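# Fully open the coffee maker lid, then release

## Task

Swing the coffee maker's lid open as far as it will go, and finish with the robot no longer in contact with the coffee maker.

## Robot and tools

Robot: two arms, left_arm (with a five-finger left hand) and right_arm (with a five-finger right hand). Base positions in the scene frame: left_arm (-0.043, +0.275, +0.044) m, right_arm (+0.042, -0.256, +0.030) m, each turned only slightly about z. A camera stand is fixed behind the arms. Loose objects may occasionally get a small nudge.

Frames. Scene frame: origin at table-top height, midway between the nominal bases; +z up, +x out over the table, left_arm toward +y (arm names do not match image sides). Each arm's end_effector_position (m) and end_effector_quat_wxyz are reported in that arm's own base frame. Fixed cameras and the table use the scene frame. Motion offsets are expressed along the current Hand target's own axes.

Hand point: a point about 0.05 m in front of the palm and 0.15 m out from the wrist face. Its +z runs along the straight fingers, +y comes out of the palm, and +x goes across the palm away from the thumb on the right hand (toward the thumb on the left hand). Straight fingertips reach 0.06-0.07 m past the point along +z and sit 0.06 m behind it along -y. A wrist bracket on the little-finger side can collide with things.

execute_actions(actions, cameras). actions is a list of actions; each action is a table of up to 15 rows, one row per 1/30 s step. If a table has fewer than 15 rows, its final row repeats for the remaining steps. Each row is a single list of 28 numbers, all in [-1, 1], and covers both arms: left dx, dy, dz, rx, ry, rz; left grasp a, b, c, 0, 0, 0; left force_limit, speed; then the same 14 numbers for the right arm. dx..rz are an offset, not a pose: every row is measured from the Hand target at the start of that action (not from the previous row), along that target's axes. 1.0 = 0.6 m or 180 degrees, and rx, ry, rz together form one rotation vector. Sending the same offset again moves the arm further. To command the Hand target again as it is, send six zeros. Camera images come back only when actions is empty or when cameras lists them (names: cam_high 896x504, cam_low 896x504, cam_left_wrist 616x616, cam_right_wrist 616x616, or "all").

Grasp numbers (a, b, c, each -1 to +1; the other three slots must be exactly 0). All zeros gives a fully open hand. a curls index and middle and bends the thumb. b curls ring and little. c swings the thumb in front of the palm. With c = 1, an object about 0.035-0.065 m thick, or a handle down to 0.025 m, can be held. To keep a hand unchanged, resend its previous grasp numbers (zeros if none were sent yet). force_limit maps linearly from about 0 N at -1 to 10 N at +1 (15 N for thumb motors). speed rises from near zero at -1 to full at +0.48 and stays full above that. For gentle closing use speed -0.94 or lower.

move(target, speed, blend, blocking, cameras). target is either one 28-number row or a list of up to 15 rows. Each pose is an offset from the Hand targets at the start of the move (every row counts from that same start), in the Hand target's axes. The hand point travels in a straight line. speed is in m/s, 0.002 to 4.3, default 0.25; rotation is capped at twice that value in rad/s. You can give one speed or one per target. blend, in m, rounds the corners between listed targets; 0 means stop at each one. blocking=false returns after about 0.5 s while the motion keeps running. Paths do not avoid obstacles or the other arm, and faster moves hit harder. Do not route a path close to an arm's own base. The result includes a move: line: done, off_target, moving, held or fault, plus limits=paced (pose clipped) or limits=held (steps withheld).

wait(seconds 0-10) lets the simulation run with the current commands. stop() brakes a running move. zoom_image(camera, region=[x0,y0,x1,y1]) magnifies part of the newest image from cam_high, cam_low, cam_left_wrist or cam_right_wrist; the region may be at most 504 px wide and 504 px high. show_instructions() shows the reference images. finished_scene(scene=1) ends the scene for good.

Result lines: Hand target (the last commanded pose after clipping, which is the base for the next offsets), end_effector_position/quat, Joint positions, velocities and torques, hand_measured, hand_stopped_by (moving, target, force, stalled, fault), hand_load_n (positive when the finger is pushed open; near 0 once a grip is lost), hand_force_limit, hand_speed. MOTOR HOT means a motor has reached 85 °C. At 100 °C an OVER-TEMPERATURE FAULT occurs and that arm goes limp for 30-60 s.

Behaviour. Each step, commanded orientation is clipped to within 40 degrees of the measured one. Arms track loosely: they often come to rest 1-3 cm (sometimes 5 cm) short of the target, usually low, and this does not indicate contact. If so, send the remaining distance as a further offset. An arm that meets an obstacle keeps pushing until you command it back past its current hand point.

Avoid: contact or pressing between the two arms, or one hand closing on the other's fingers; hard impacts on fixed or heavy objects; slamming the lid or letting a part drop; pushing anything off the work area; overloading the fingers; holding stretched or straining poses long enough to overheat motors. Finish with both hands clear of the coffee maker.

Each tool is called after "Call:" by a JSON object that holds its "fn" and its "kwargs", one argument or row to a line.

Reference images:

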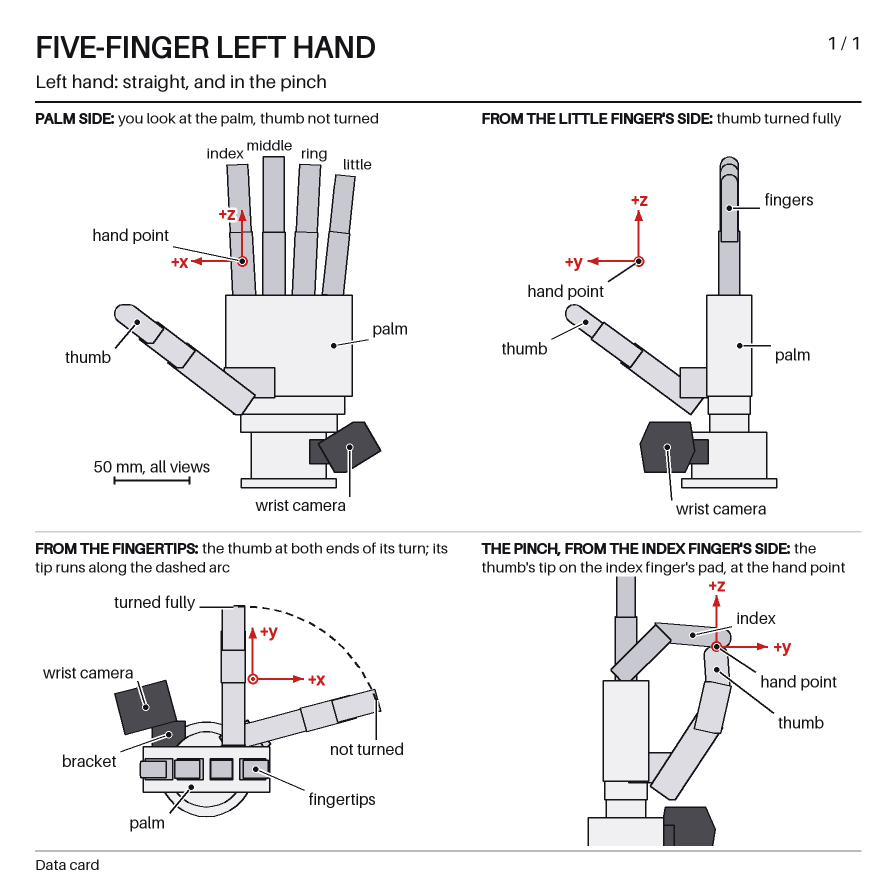

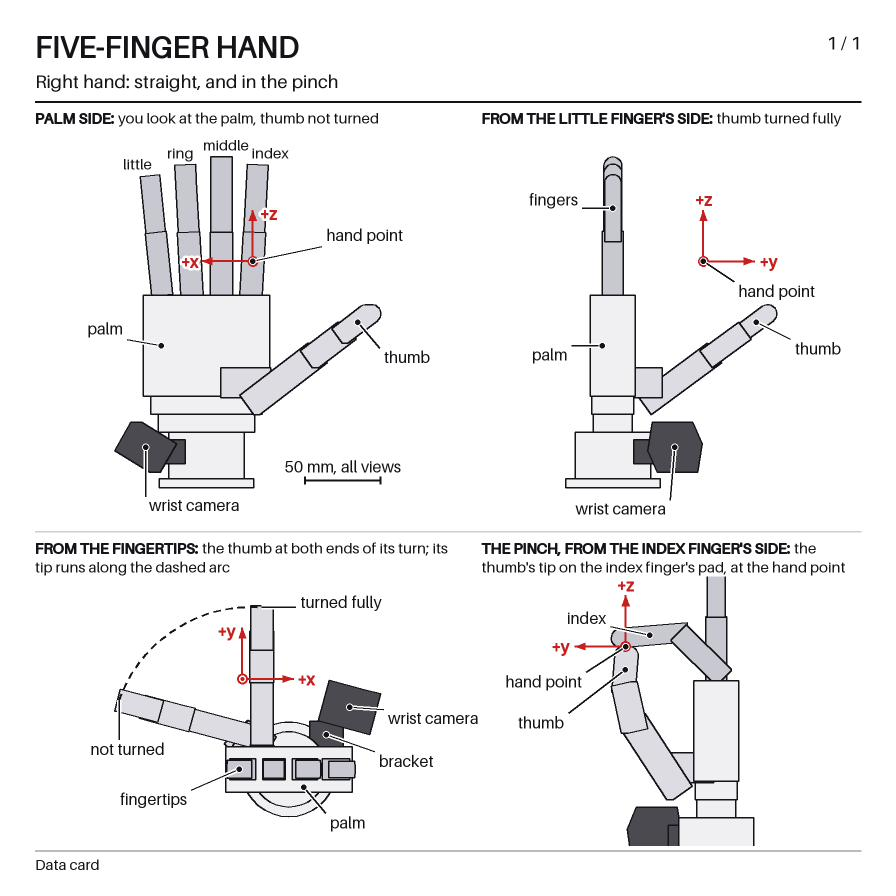

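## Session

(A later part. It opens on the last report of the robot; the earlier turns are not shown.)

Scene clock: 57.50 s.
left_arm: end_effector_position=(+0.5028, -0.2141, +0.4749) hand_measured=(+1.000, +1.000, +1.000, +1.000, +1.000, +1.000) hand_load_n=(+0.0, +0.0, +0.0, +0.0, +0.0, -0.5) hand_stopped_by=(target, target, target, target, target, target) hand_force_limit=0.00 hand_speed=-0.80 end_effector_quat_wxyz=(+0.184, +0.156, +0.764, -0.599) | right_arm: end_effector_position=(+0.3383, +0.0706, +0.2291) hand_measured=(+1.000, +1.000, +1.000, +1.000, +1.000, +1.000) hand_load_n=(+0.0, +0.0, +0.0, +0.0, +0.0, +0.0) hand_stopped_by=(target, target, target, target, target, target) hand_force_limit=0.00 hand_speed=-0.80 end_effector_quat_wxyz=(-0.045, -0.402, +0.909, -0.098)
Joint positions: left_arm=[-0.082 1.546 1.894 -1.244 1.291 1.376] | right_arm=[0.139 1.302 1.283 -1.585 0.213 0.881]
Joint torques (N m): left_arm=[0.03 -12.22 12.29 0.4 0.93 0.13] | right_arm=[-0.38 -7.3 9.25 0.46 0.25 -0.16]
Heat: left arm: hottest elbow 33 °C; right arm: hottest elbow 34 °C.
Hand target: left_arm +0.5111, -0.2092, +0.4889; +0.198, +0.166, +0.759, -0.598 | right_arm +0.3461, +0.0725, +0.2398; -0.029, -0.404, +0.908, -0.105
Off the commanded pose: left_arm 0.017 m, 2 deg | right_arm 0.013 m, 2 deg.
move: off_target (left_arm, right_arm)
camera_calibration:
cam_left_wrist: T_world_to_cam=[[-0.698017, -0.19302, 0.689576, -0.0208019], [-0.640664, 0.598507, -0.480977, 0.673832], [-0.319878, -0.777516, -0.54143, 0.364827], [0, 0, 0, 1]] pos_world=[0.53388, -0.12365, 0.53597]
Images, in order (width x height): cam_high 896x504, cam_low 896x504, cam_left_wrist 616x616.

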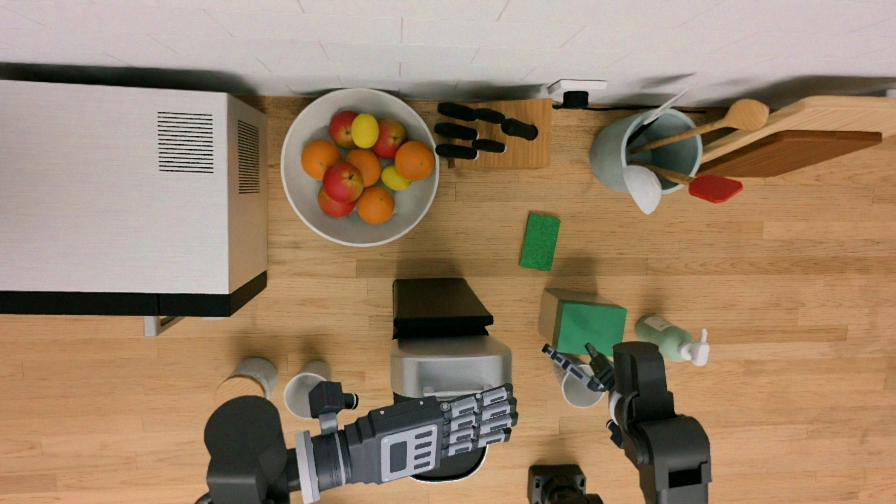

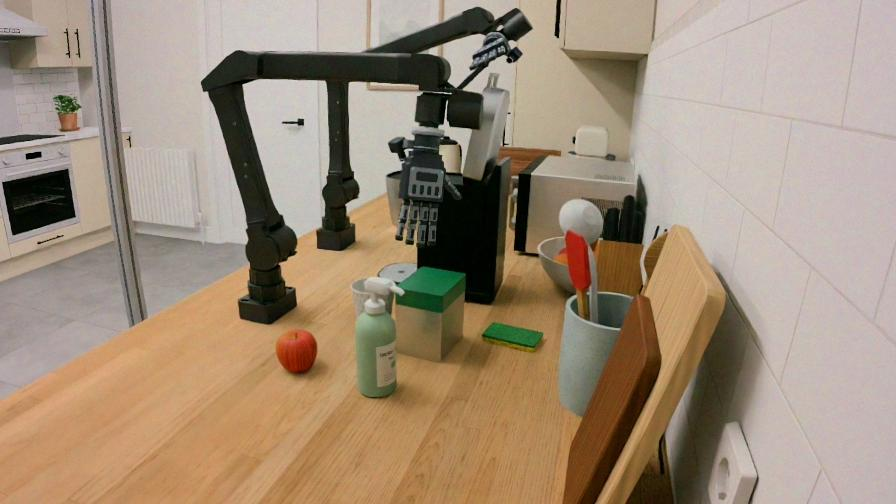

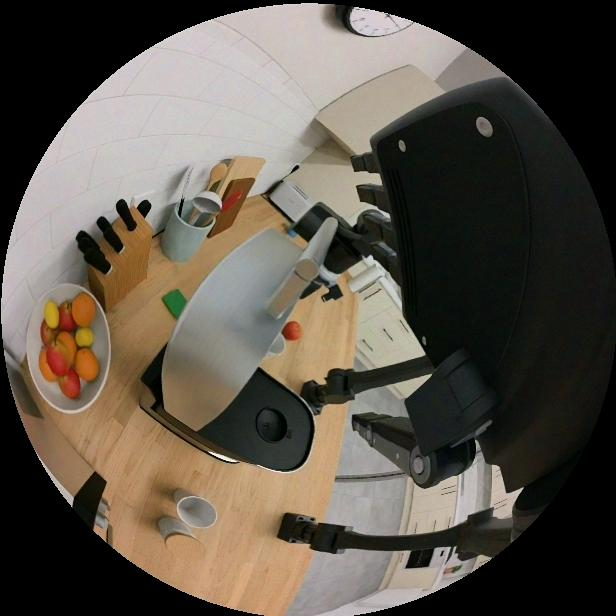

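Call:
{"fn": "move", "kwargs": {
  "target": [
    [0.1052,-0.0458,-0.0092,0,0,0,0,0,0,0,0,0,0,-0.8,0,0,0,0,0,0,0,0,0,0,0,0,0,-0.8],
    [0.1468,0.0243,0.0082,0,0,0,0,0,0,0,0,0,0,-0.8,0,0,0,0,0,0,0,0,0,0,0,0,0,-0.8],
    [0.0963,0.0528,0.0142,0,0,0,0,0,0,0,0,0,0,-0.8,0,0,0,0,0,0,0,0,0,0,0,0,0,-0.8]
  ],
  "speed": [0.12,0.1,0.05],
  "blend": [0.02,0.01,0],
  "cameras": ["cam_high","cam_low","cam_left_wrist"]
}}

Call:
{"fn": "zoom_image", "kwargs": {
  "camera": "cam_low",
  "region": [370, 40, 550, 220]
}}

Call:
{"fn": "zoom_image", "kwargs": {
  "camera": "cam_high",
  "region": [350, 260, 550, 460]
}}

Call:
{"fn": "zoom_image", "kwargs": {
  "camera": "cam_left_wrist",
  "region": [140, 140, 420, 420]
}}

Scene clock: 61.07 s.
left_arm: end_effector_position=(+0.4646, -0.2110, +0.4110) hand_measured=(+1.000, +1.000, +1.000, +1.000, +1.000, +1.000) hand_load_n=(+0.0, +0.0, +0.0, +0.0, +0.5, -0.5) hand_stopped_by=(target, target, target, target, target, target) hand_force_limit=0.00 hand_speed=-0.80 end_effector_quat_wxyz=(+0.174, +0.151, +0.766, -0.600) | right_arm: end_effector_position=(+0.3383, +0.0706, +0.2291) hand_measured=(+1.000, +1.000, +1.000, +1.000, +1.000, +1.000) hand_load_n=(+0.0, +0.0, +0.0, +0.0, +0.0, -0.5) hand_stopped_by=(target, target, target, target, target, target) hand_force_limit=0.00 hand_speed=-0.80 end_effector_quat_wxyz=(-0.045, -0.402, +0.909, -0.098)
Joint positions: left_arm=[-0.082 1.413 1.581 -1.095 1.292 1.385] | right_arm=[0.139 1.302 1.283 -1.585 0.213 0.881]
Joint torques (N m): left_arm=[-0.26 -10.64 12.55 1.32 0.79 0.07] | right_arm=[-0.26 -7.36 9.2 0.42 0.24 -0.15]
Heat: left arm: hottest elbow 33 °C; right arm: hottest elbow 34 °C.
Hand target: left_arm +0.4774, -0.2093, +0.4317; +0.198, +0.166, +0.759, -0.598 | right_arm +0.3461, +0.0725, +0.2398; -0.029, -0.404, +0.908, -0.105
Off the commanded pose: left_arm 0.024 m, 3 deg | right_arm 0.013 m, 2 deg.
move: off_target (left_arm, right_arm)
camera_calibration:
cam_left_wrist: T_world_to_cam=[[-0.683444, -0.192403, 0.704191, -0.0154736], [-0.649167, 0.601402, -0.465723, 0.615104], [-0.333895, -0.775433, -0.535926, 0.325048], [0, 0, 0, 1]] pos_world=[0.497262, -0.120849, 0.471566]
Images, in order (width x height): cam_high 896x504, cam_low 896x504, cam_left_wrist 616x616.

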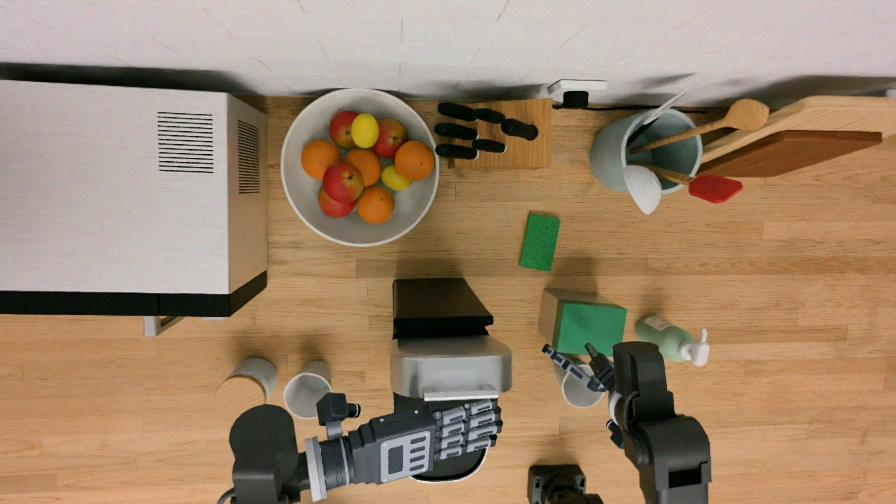

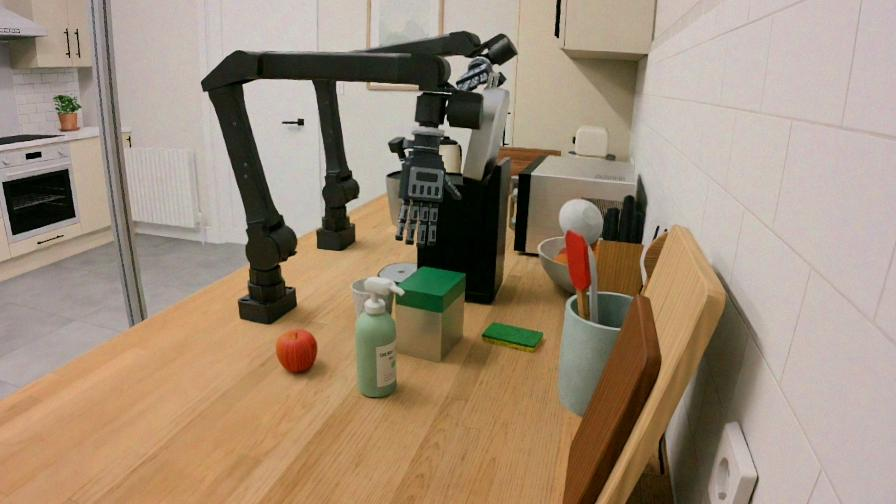

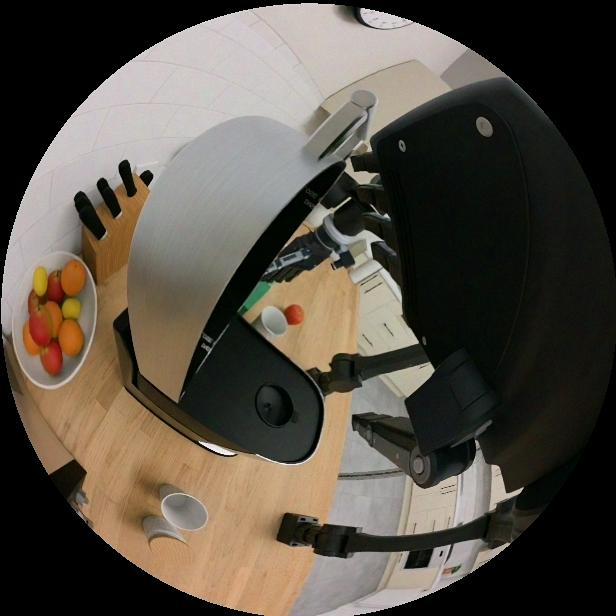

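Scaled by 2.800.

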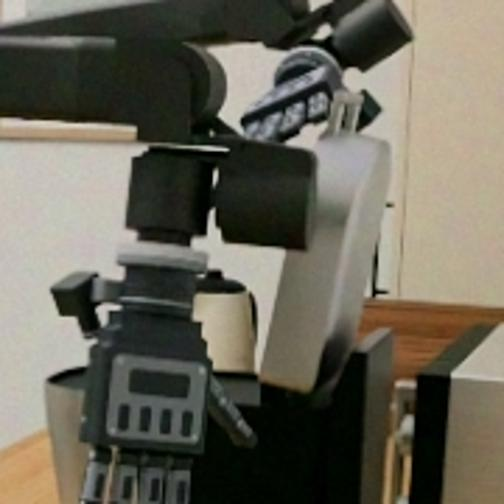

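Scaled by 2.520.

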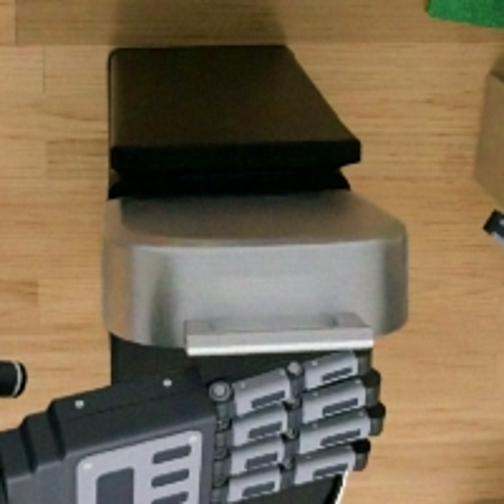

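Scaled by 1.800 from the camera's 616x616 image, which has a finer 880x880 frame.

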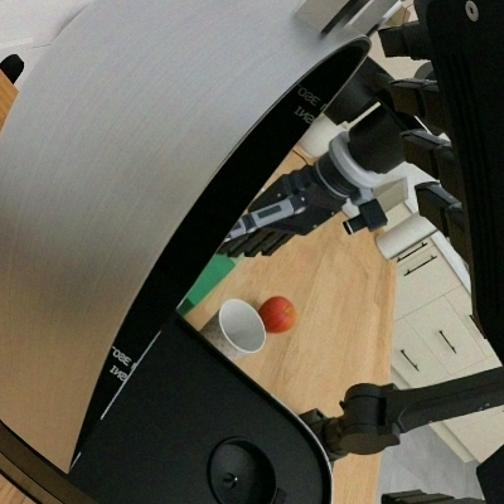

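Call:
{"fn": "move", "kwargs": {
  "target": [-0.0433,0.0245,0.0051,0,0,0,0,0,0,0,0,0,0,-0.8,0,0,0,0,0,0,0,0,0,0,0,0,0,-0.8],
  "speed": 0.04,
  "cameras": ["cam_high","cam_low","cam_left_wrist"]
}}

Call:
{"fn": "zoom_image", "kwargs": {
  "camera": "cam_low",
  "region": [370, 40, 550, 220]
}}

Call:
{"fn": "zoom_image", "kwargs": {
  "camera": "cam_high",
  "region": [350, 260, 550, 460]
}}

Scene clock: 62.90 s.
left_arm: end_effector_position=(+0.4896, -0.2143, +0.4226) hand_measured=(+1.000, +1.000, +1.000, +1.000, +1.000, +1.000) hand_load_n=(+0.0, +0.0, +0.0, +0.0, +0.0, +0.0) hand_stopped_by=(target, target, target, target, target, target) hand_force_limit=0.00 hand_speed=-0.80 end_effector_quat_wxyz=(+0.184, +0.163, +0.760, -0.602) | right_arm: end_effector_position=(+0.3383, +0.0706, +0.2291) hand_measured=(+1.000, +1.000, +1.000, +1.000, +1.000, +1.000) hand_load_n=(+0.0, +0.0, +0.0, +0.0, +0.0, +0.0) hand_stopped_by=(target, target, target, target, target, target) hand_force_limit=0.00 hand_speed=-0.80 end_effector_quat_wxyz=(-0.045, -0.402, +0.909, -0.098)
Joint positions: left_arm=[-0.082 1.474 1.667 -1.095 1.304 1.393] | right_arm=[0.139 1.302 1.283 -1.585 0.213 0.881]
Joint torques (N m): left_arm=[0.09 -10.34 12.88 0.75 0.36 0.09] | right_arm=[-0.26 -7.47 9.2 0.35 0.25 -0.17]
Heat: left arm: hottest elbow 33 °C; right arm: hottest elbow 34 °C.
Hand target: left_arm +0.5074, -0.2093, +0.4316; +0.198, +0.166, +0.759, -0.598 | right_arm +0.3461, +0.0725, +0.2398; -0.029, -0.404, +0.908, -0.105
Off the commanded pose: left_arm 0.021 m, 2 deg | right_arm 0.013 m, 2 deg.
move: off_target (left_arm, right_arm)
camera_calibration:
cam_left_wrist: T_world_to_cam=[[-0.706731, -0.178415, 0.684617, 0.0154403], [-0.628797, 0.601921, -0.492245, 0.64004], [-0.324262, -0.77837, -0.537583, 0.332419], [0, 0, 0, 1]] pos_world=[0.521158, -0.123754, 0.483189]
Images, in order (width x height): cam_high 896x504, cam_low 896x504, cam_left_wrist 616x616.

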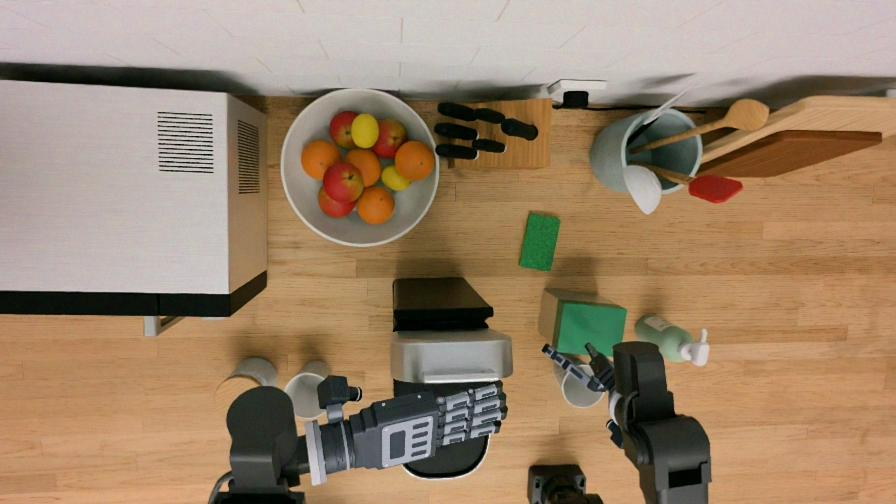

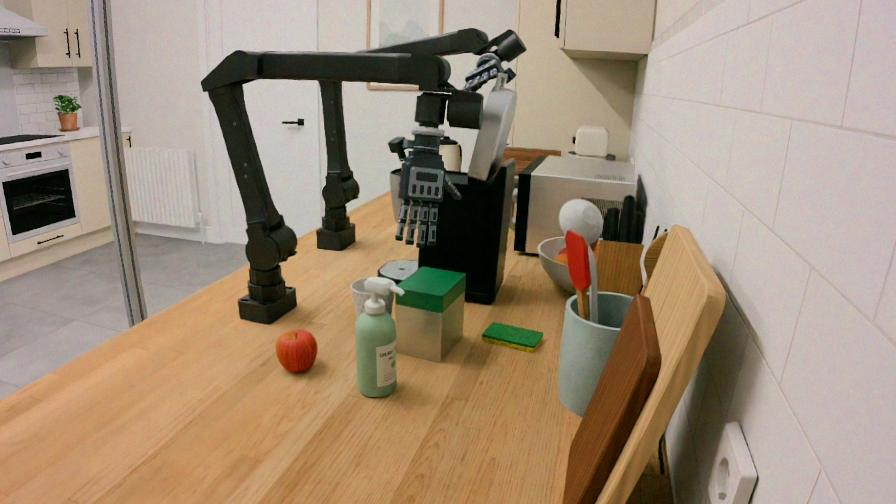

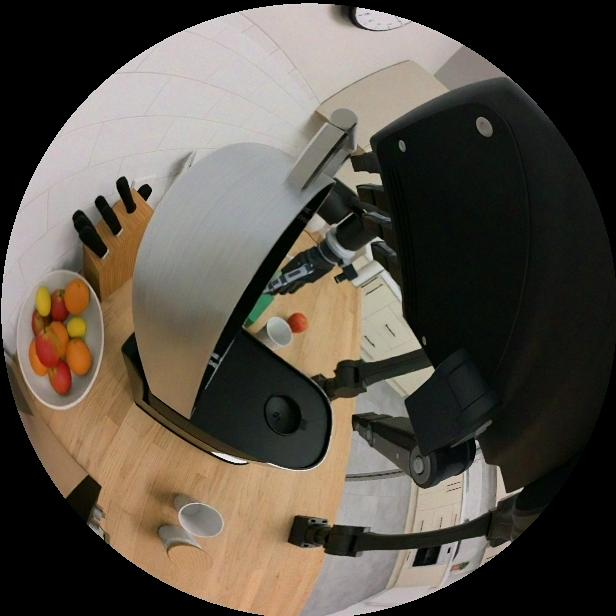

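Scaled by 2.800.

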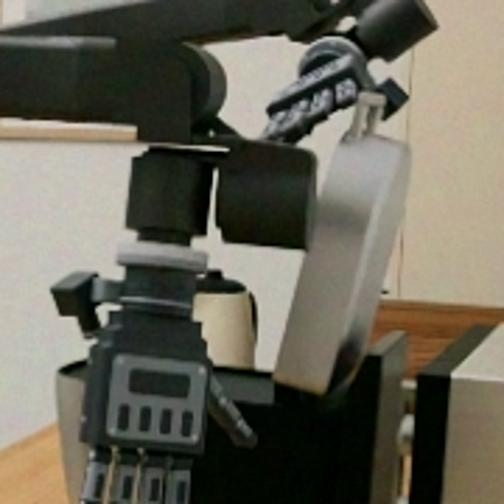

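Scaled by 2.520.

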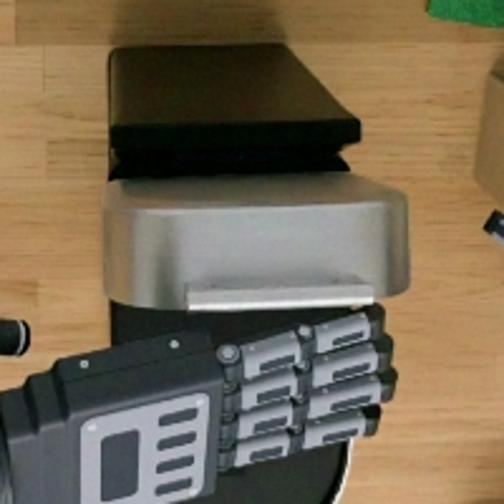

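Call:
{"fn": "move", "kwargs": {
  "target": [0.0722,-0.0408,-0.0085,0,0,0,0,0,0,0,0,0,0,-0.8,0,0,0,0,0,0,0,0,0,0,0,0,0,-0.8],
  "speed": 0.03,
  "cameras": ["cam_high","cam_low","cam_left_wrist"]
}}

Call:
{"fn": "zoom_image", "kwargs": {
  "camera": "cam_low",
  "region": [370, 40, 550, 220]
}}

Call:
{"fn": "zoom_image", "kwargs": {
  "camera": "cam_high",
  "region": [350, 260, 550, 460]
}}

Scene clock: 65.63 s.
left_arm: end_effector_position=(+0.4556, -0.2121, +0.4239) hand_measured=(+1.000, +1.000, +1.000, +1.000, +1.000, +1.000) hand_load_n=(+0.0, +0.0, +0.0, +0.0, +0.0, +0.0) hand_stopped_by=(target, target, target, target, target, target) hand_force_limit=0.00 hand_speed=-0.80 end_effector_quat_wxyz=(+0.183, +0.160, +0.762, -0.600) | right_arm: end_effector_position=(+0.3383, +0.0706, +0.2291) hand_measured=(+1.000, +1.000, +1.000, +1.000, +1.000, +1.000) hand_load_n=(+0.0, +0.0, +0.0, +0.0, +0.0, +0.0) hand_stopped_by=(target, target, target, target, target, target) hand_force_limit=0.00 hand_speed=-0.80 end_effector_quat_wxyz=(-0.045, -0.402, +0.909, -0.098)
Joint positions: left_arm=[-0.085 1.385 1.581 -1.095 1.295 1.383] | right_arm=[0.139 1.302 1.283 -1.585 0.213 0.881]
Joint torques (N m): left_arm=[0.26 -11.87 8.69 1.55 0.48 -0.09] | right_arm=[-0.32 -7.47 9.18 0.38 0.24 -0.15]
Heat: left arm: hottest elbow 34 °C; right arm: hottest elbow 34 °C.
Hand target: left_arm +0.4574, -0.2093, +0.4316; +0.198, +0.166, +0.759, -0.598 | right_arm +0.3461, +0.0725, +0.2398; -0.029, -0.404, +0.908, -0.105
Off the commanded pose: left_arm 0.008 m, 2 deg | right_arm 0.013 m, 2 deg.
move: off_target (right_arm)
camera_calibration:
cam_left_wrist: T_world_to_cam=[[-0.702275, -0.185839, 0.687222, -0.0138577], [-0.634106, 0.602089, -0.485179, 0.617456], [-0.323604, -0.7765, -0.540674, 0.32529], [0, 0, 0, 1]] pos_world=[0.487065, -0.121751, 0.484975]
Images, in order (width x height): cam_high 896x504, cam_low 896x504, cam_left_wrist 616x616.

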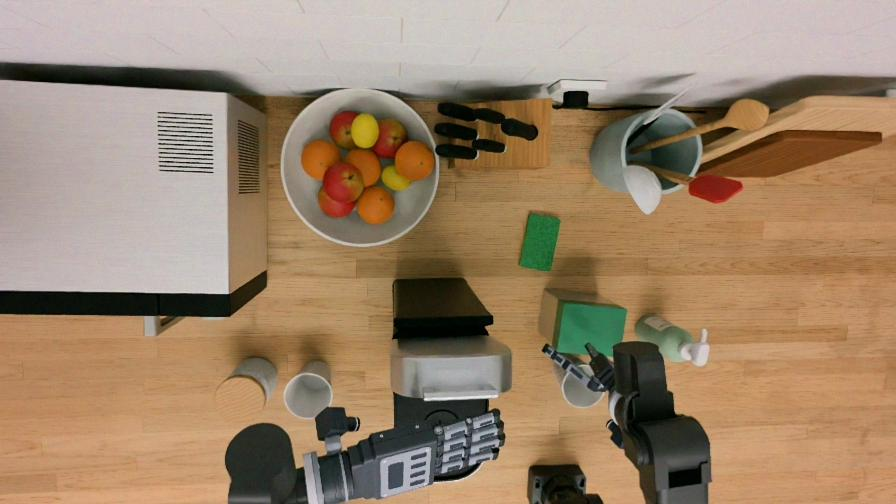

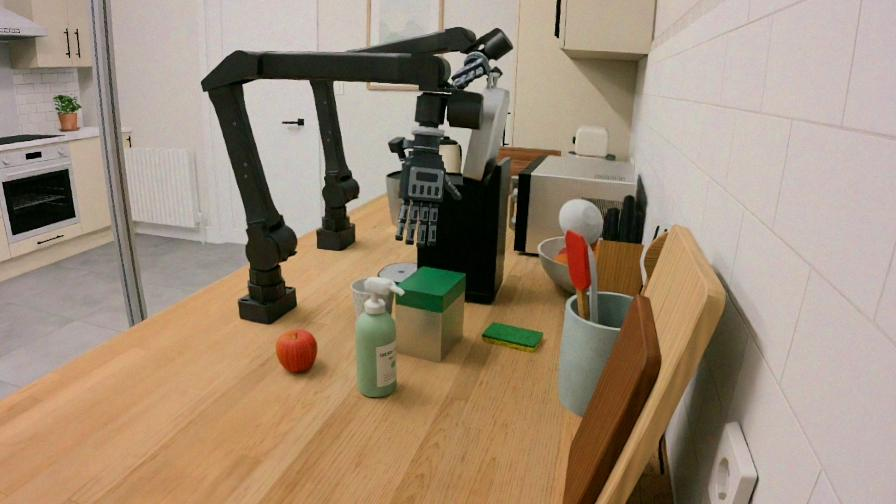

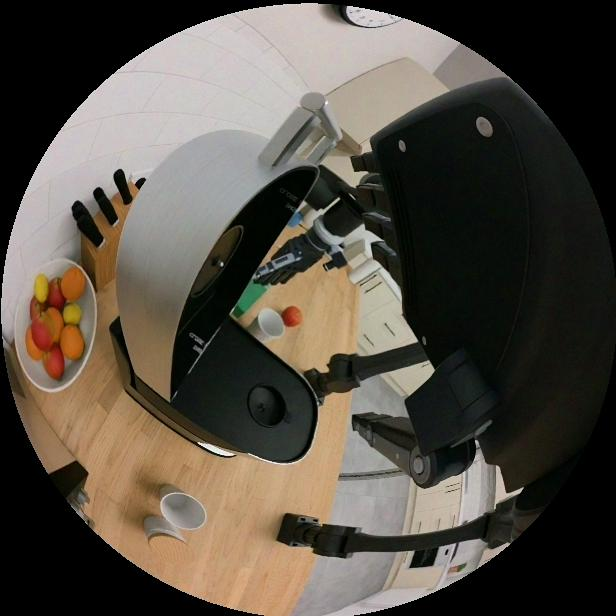

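Scaled by 2.800.

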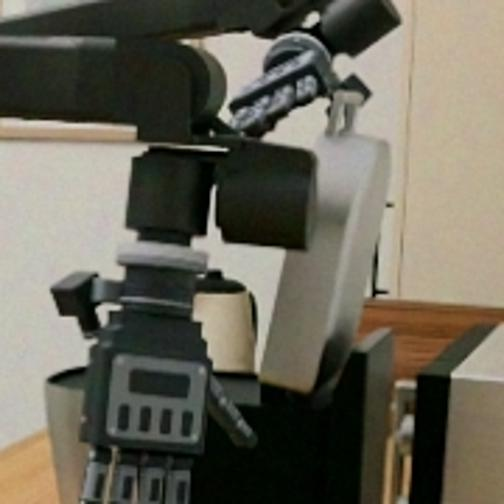

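Scaled by 2.520.

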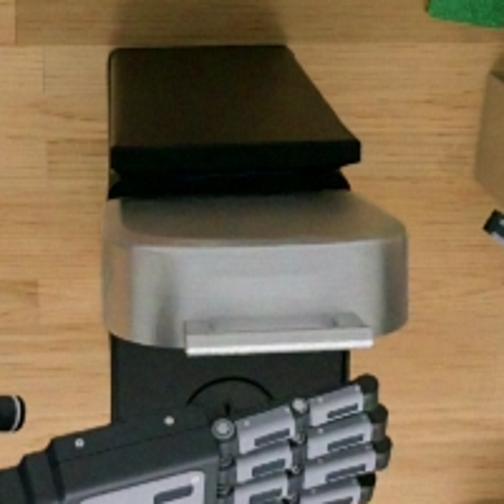

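Call:
{"fn": "move", "kwargs": {
  "target": [0.1154,-0.0653,-0.0136,0,0,0,0,0,0,0,0,0,0,-0.8,0,0,0,0,0,0,0,0,0,0,0,0,0,-0.8],
  "speed": 0.15,
  "cameras": ["cam_high","cam_low"]
}}

Scene clock: 67.23 s.
left_arm: end_effector_position=(+0.3743, -0.2046, +0.4297) hand_measured=(+1.000, +1.000, +1.000, +1.000, +1.000, +1.000) hand_load_n=(+0.0, +0.0, +0.0, +0.0, +0.0, +0.0) hand_stopped_by=(target, target, target, target, target, target) hand_force_limit=0.00 hand_speed=-0.80 end_effector_quat_wxyz=(+0.194, +0.159, +0.762, -0.597) | right_arm: end_effector_position=(+0.3383, +0.0706, +0.2291) hand_measured=(+1.000, +1.000, +1.000, +1.000, +1.000, +1.000) hand_load_n=(+0.0, +0.0, +0.0, +0.0, +0.0, +0.0) hand_stopped_by=(target, target, target, target, target, target) hand_force_limit=0.00 hand_speed=-0.80 end_effector_quat_wxyz=(-0.045, -0.402, +0.909, -0.098)
Joint positions: left_arm=[-0.085 1.158 1.389 -1.073 1.284 1.342] | right_arm=[0.139 1.302 1.283 -1.585 0.213 0.881]
Joint torques (N m): left_arm=[-0.62 -7.36 8.72 1.77 0.46 -0.09] | right_arm=[-0.44 -7.41 9.29 0.44 0.25 -0.17]
Heat: left arm: hottest elbow 33 °C; right arm: hottest elbow 35 °C.
Hand target: left_arm +0.3774, -0.2093, +0.4317; +0.198, +0.166, +0.759, -0.598 | right_arm +0.3461, +0.0725, +0.2398; -0.029, -0.404, +0.908, -0.105
Off the commanded pose: left_arm 0.006 m, 1 deg | right_arm 0.013 m, 2 deg.
move: off_target (right_arm)
Images, in order (width x height): cam_high 896x504, cam_low 896x504.

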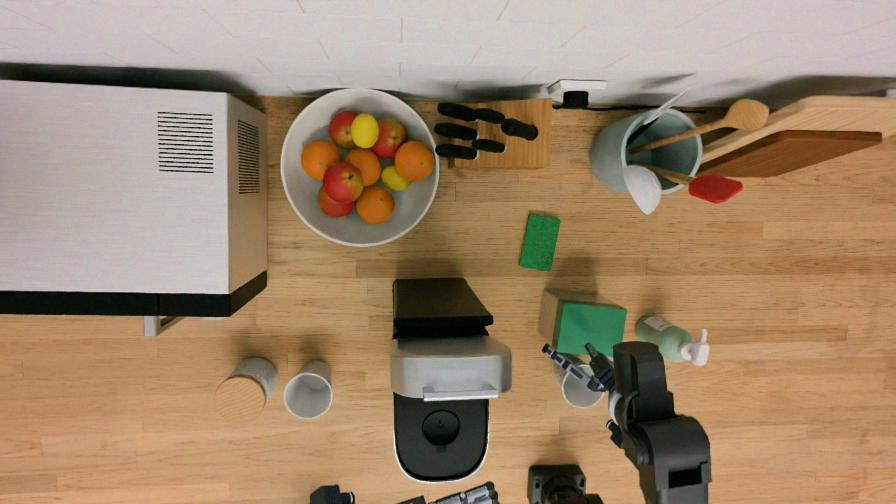

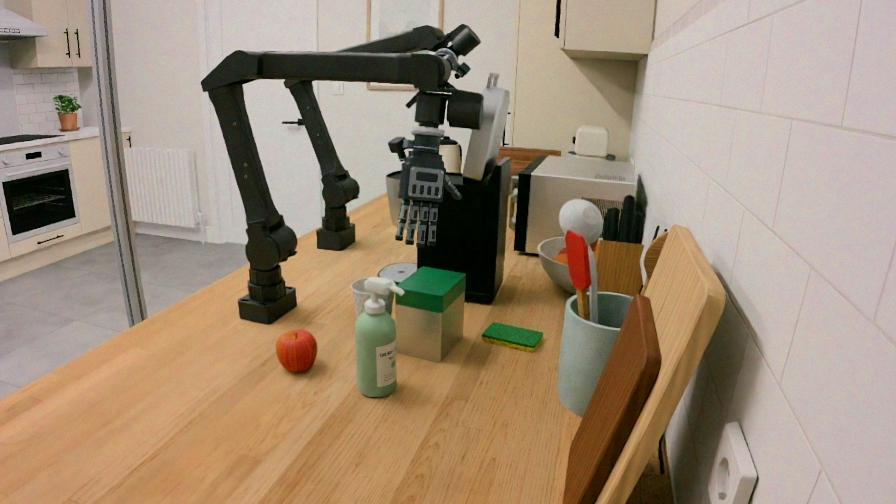

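Call:
{"fn": "finished_scene", "kwargs": {

}}

The scene is finished: the task was done.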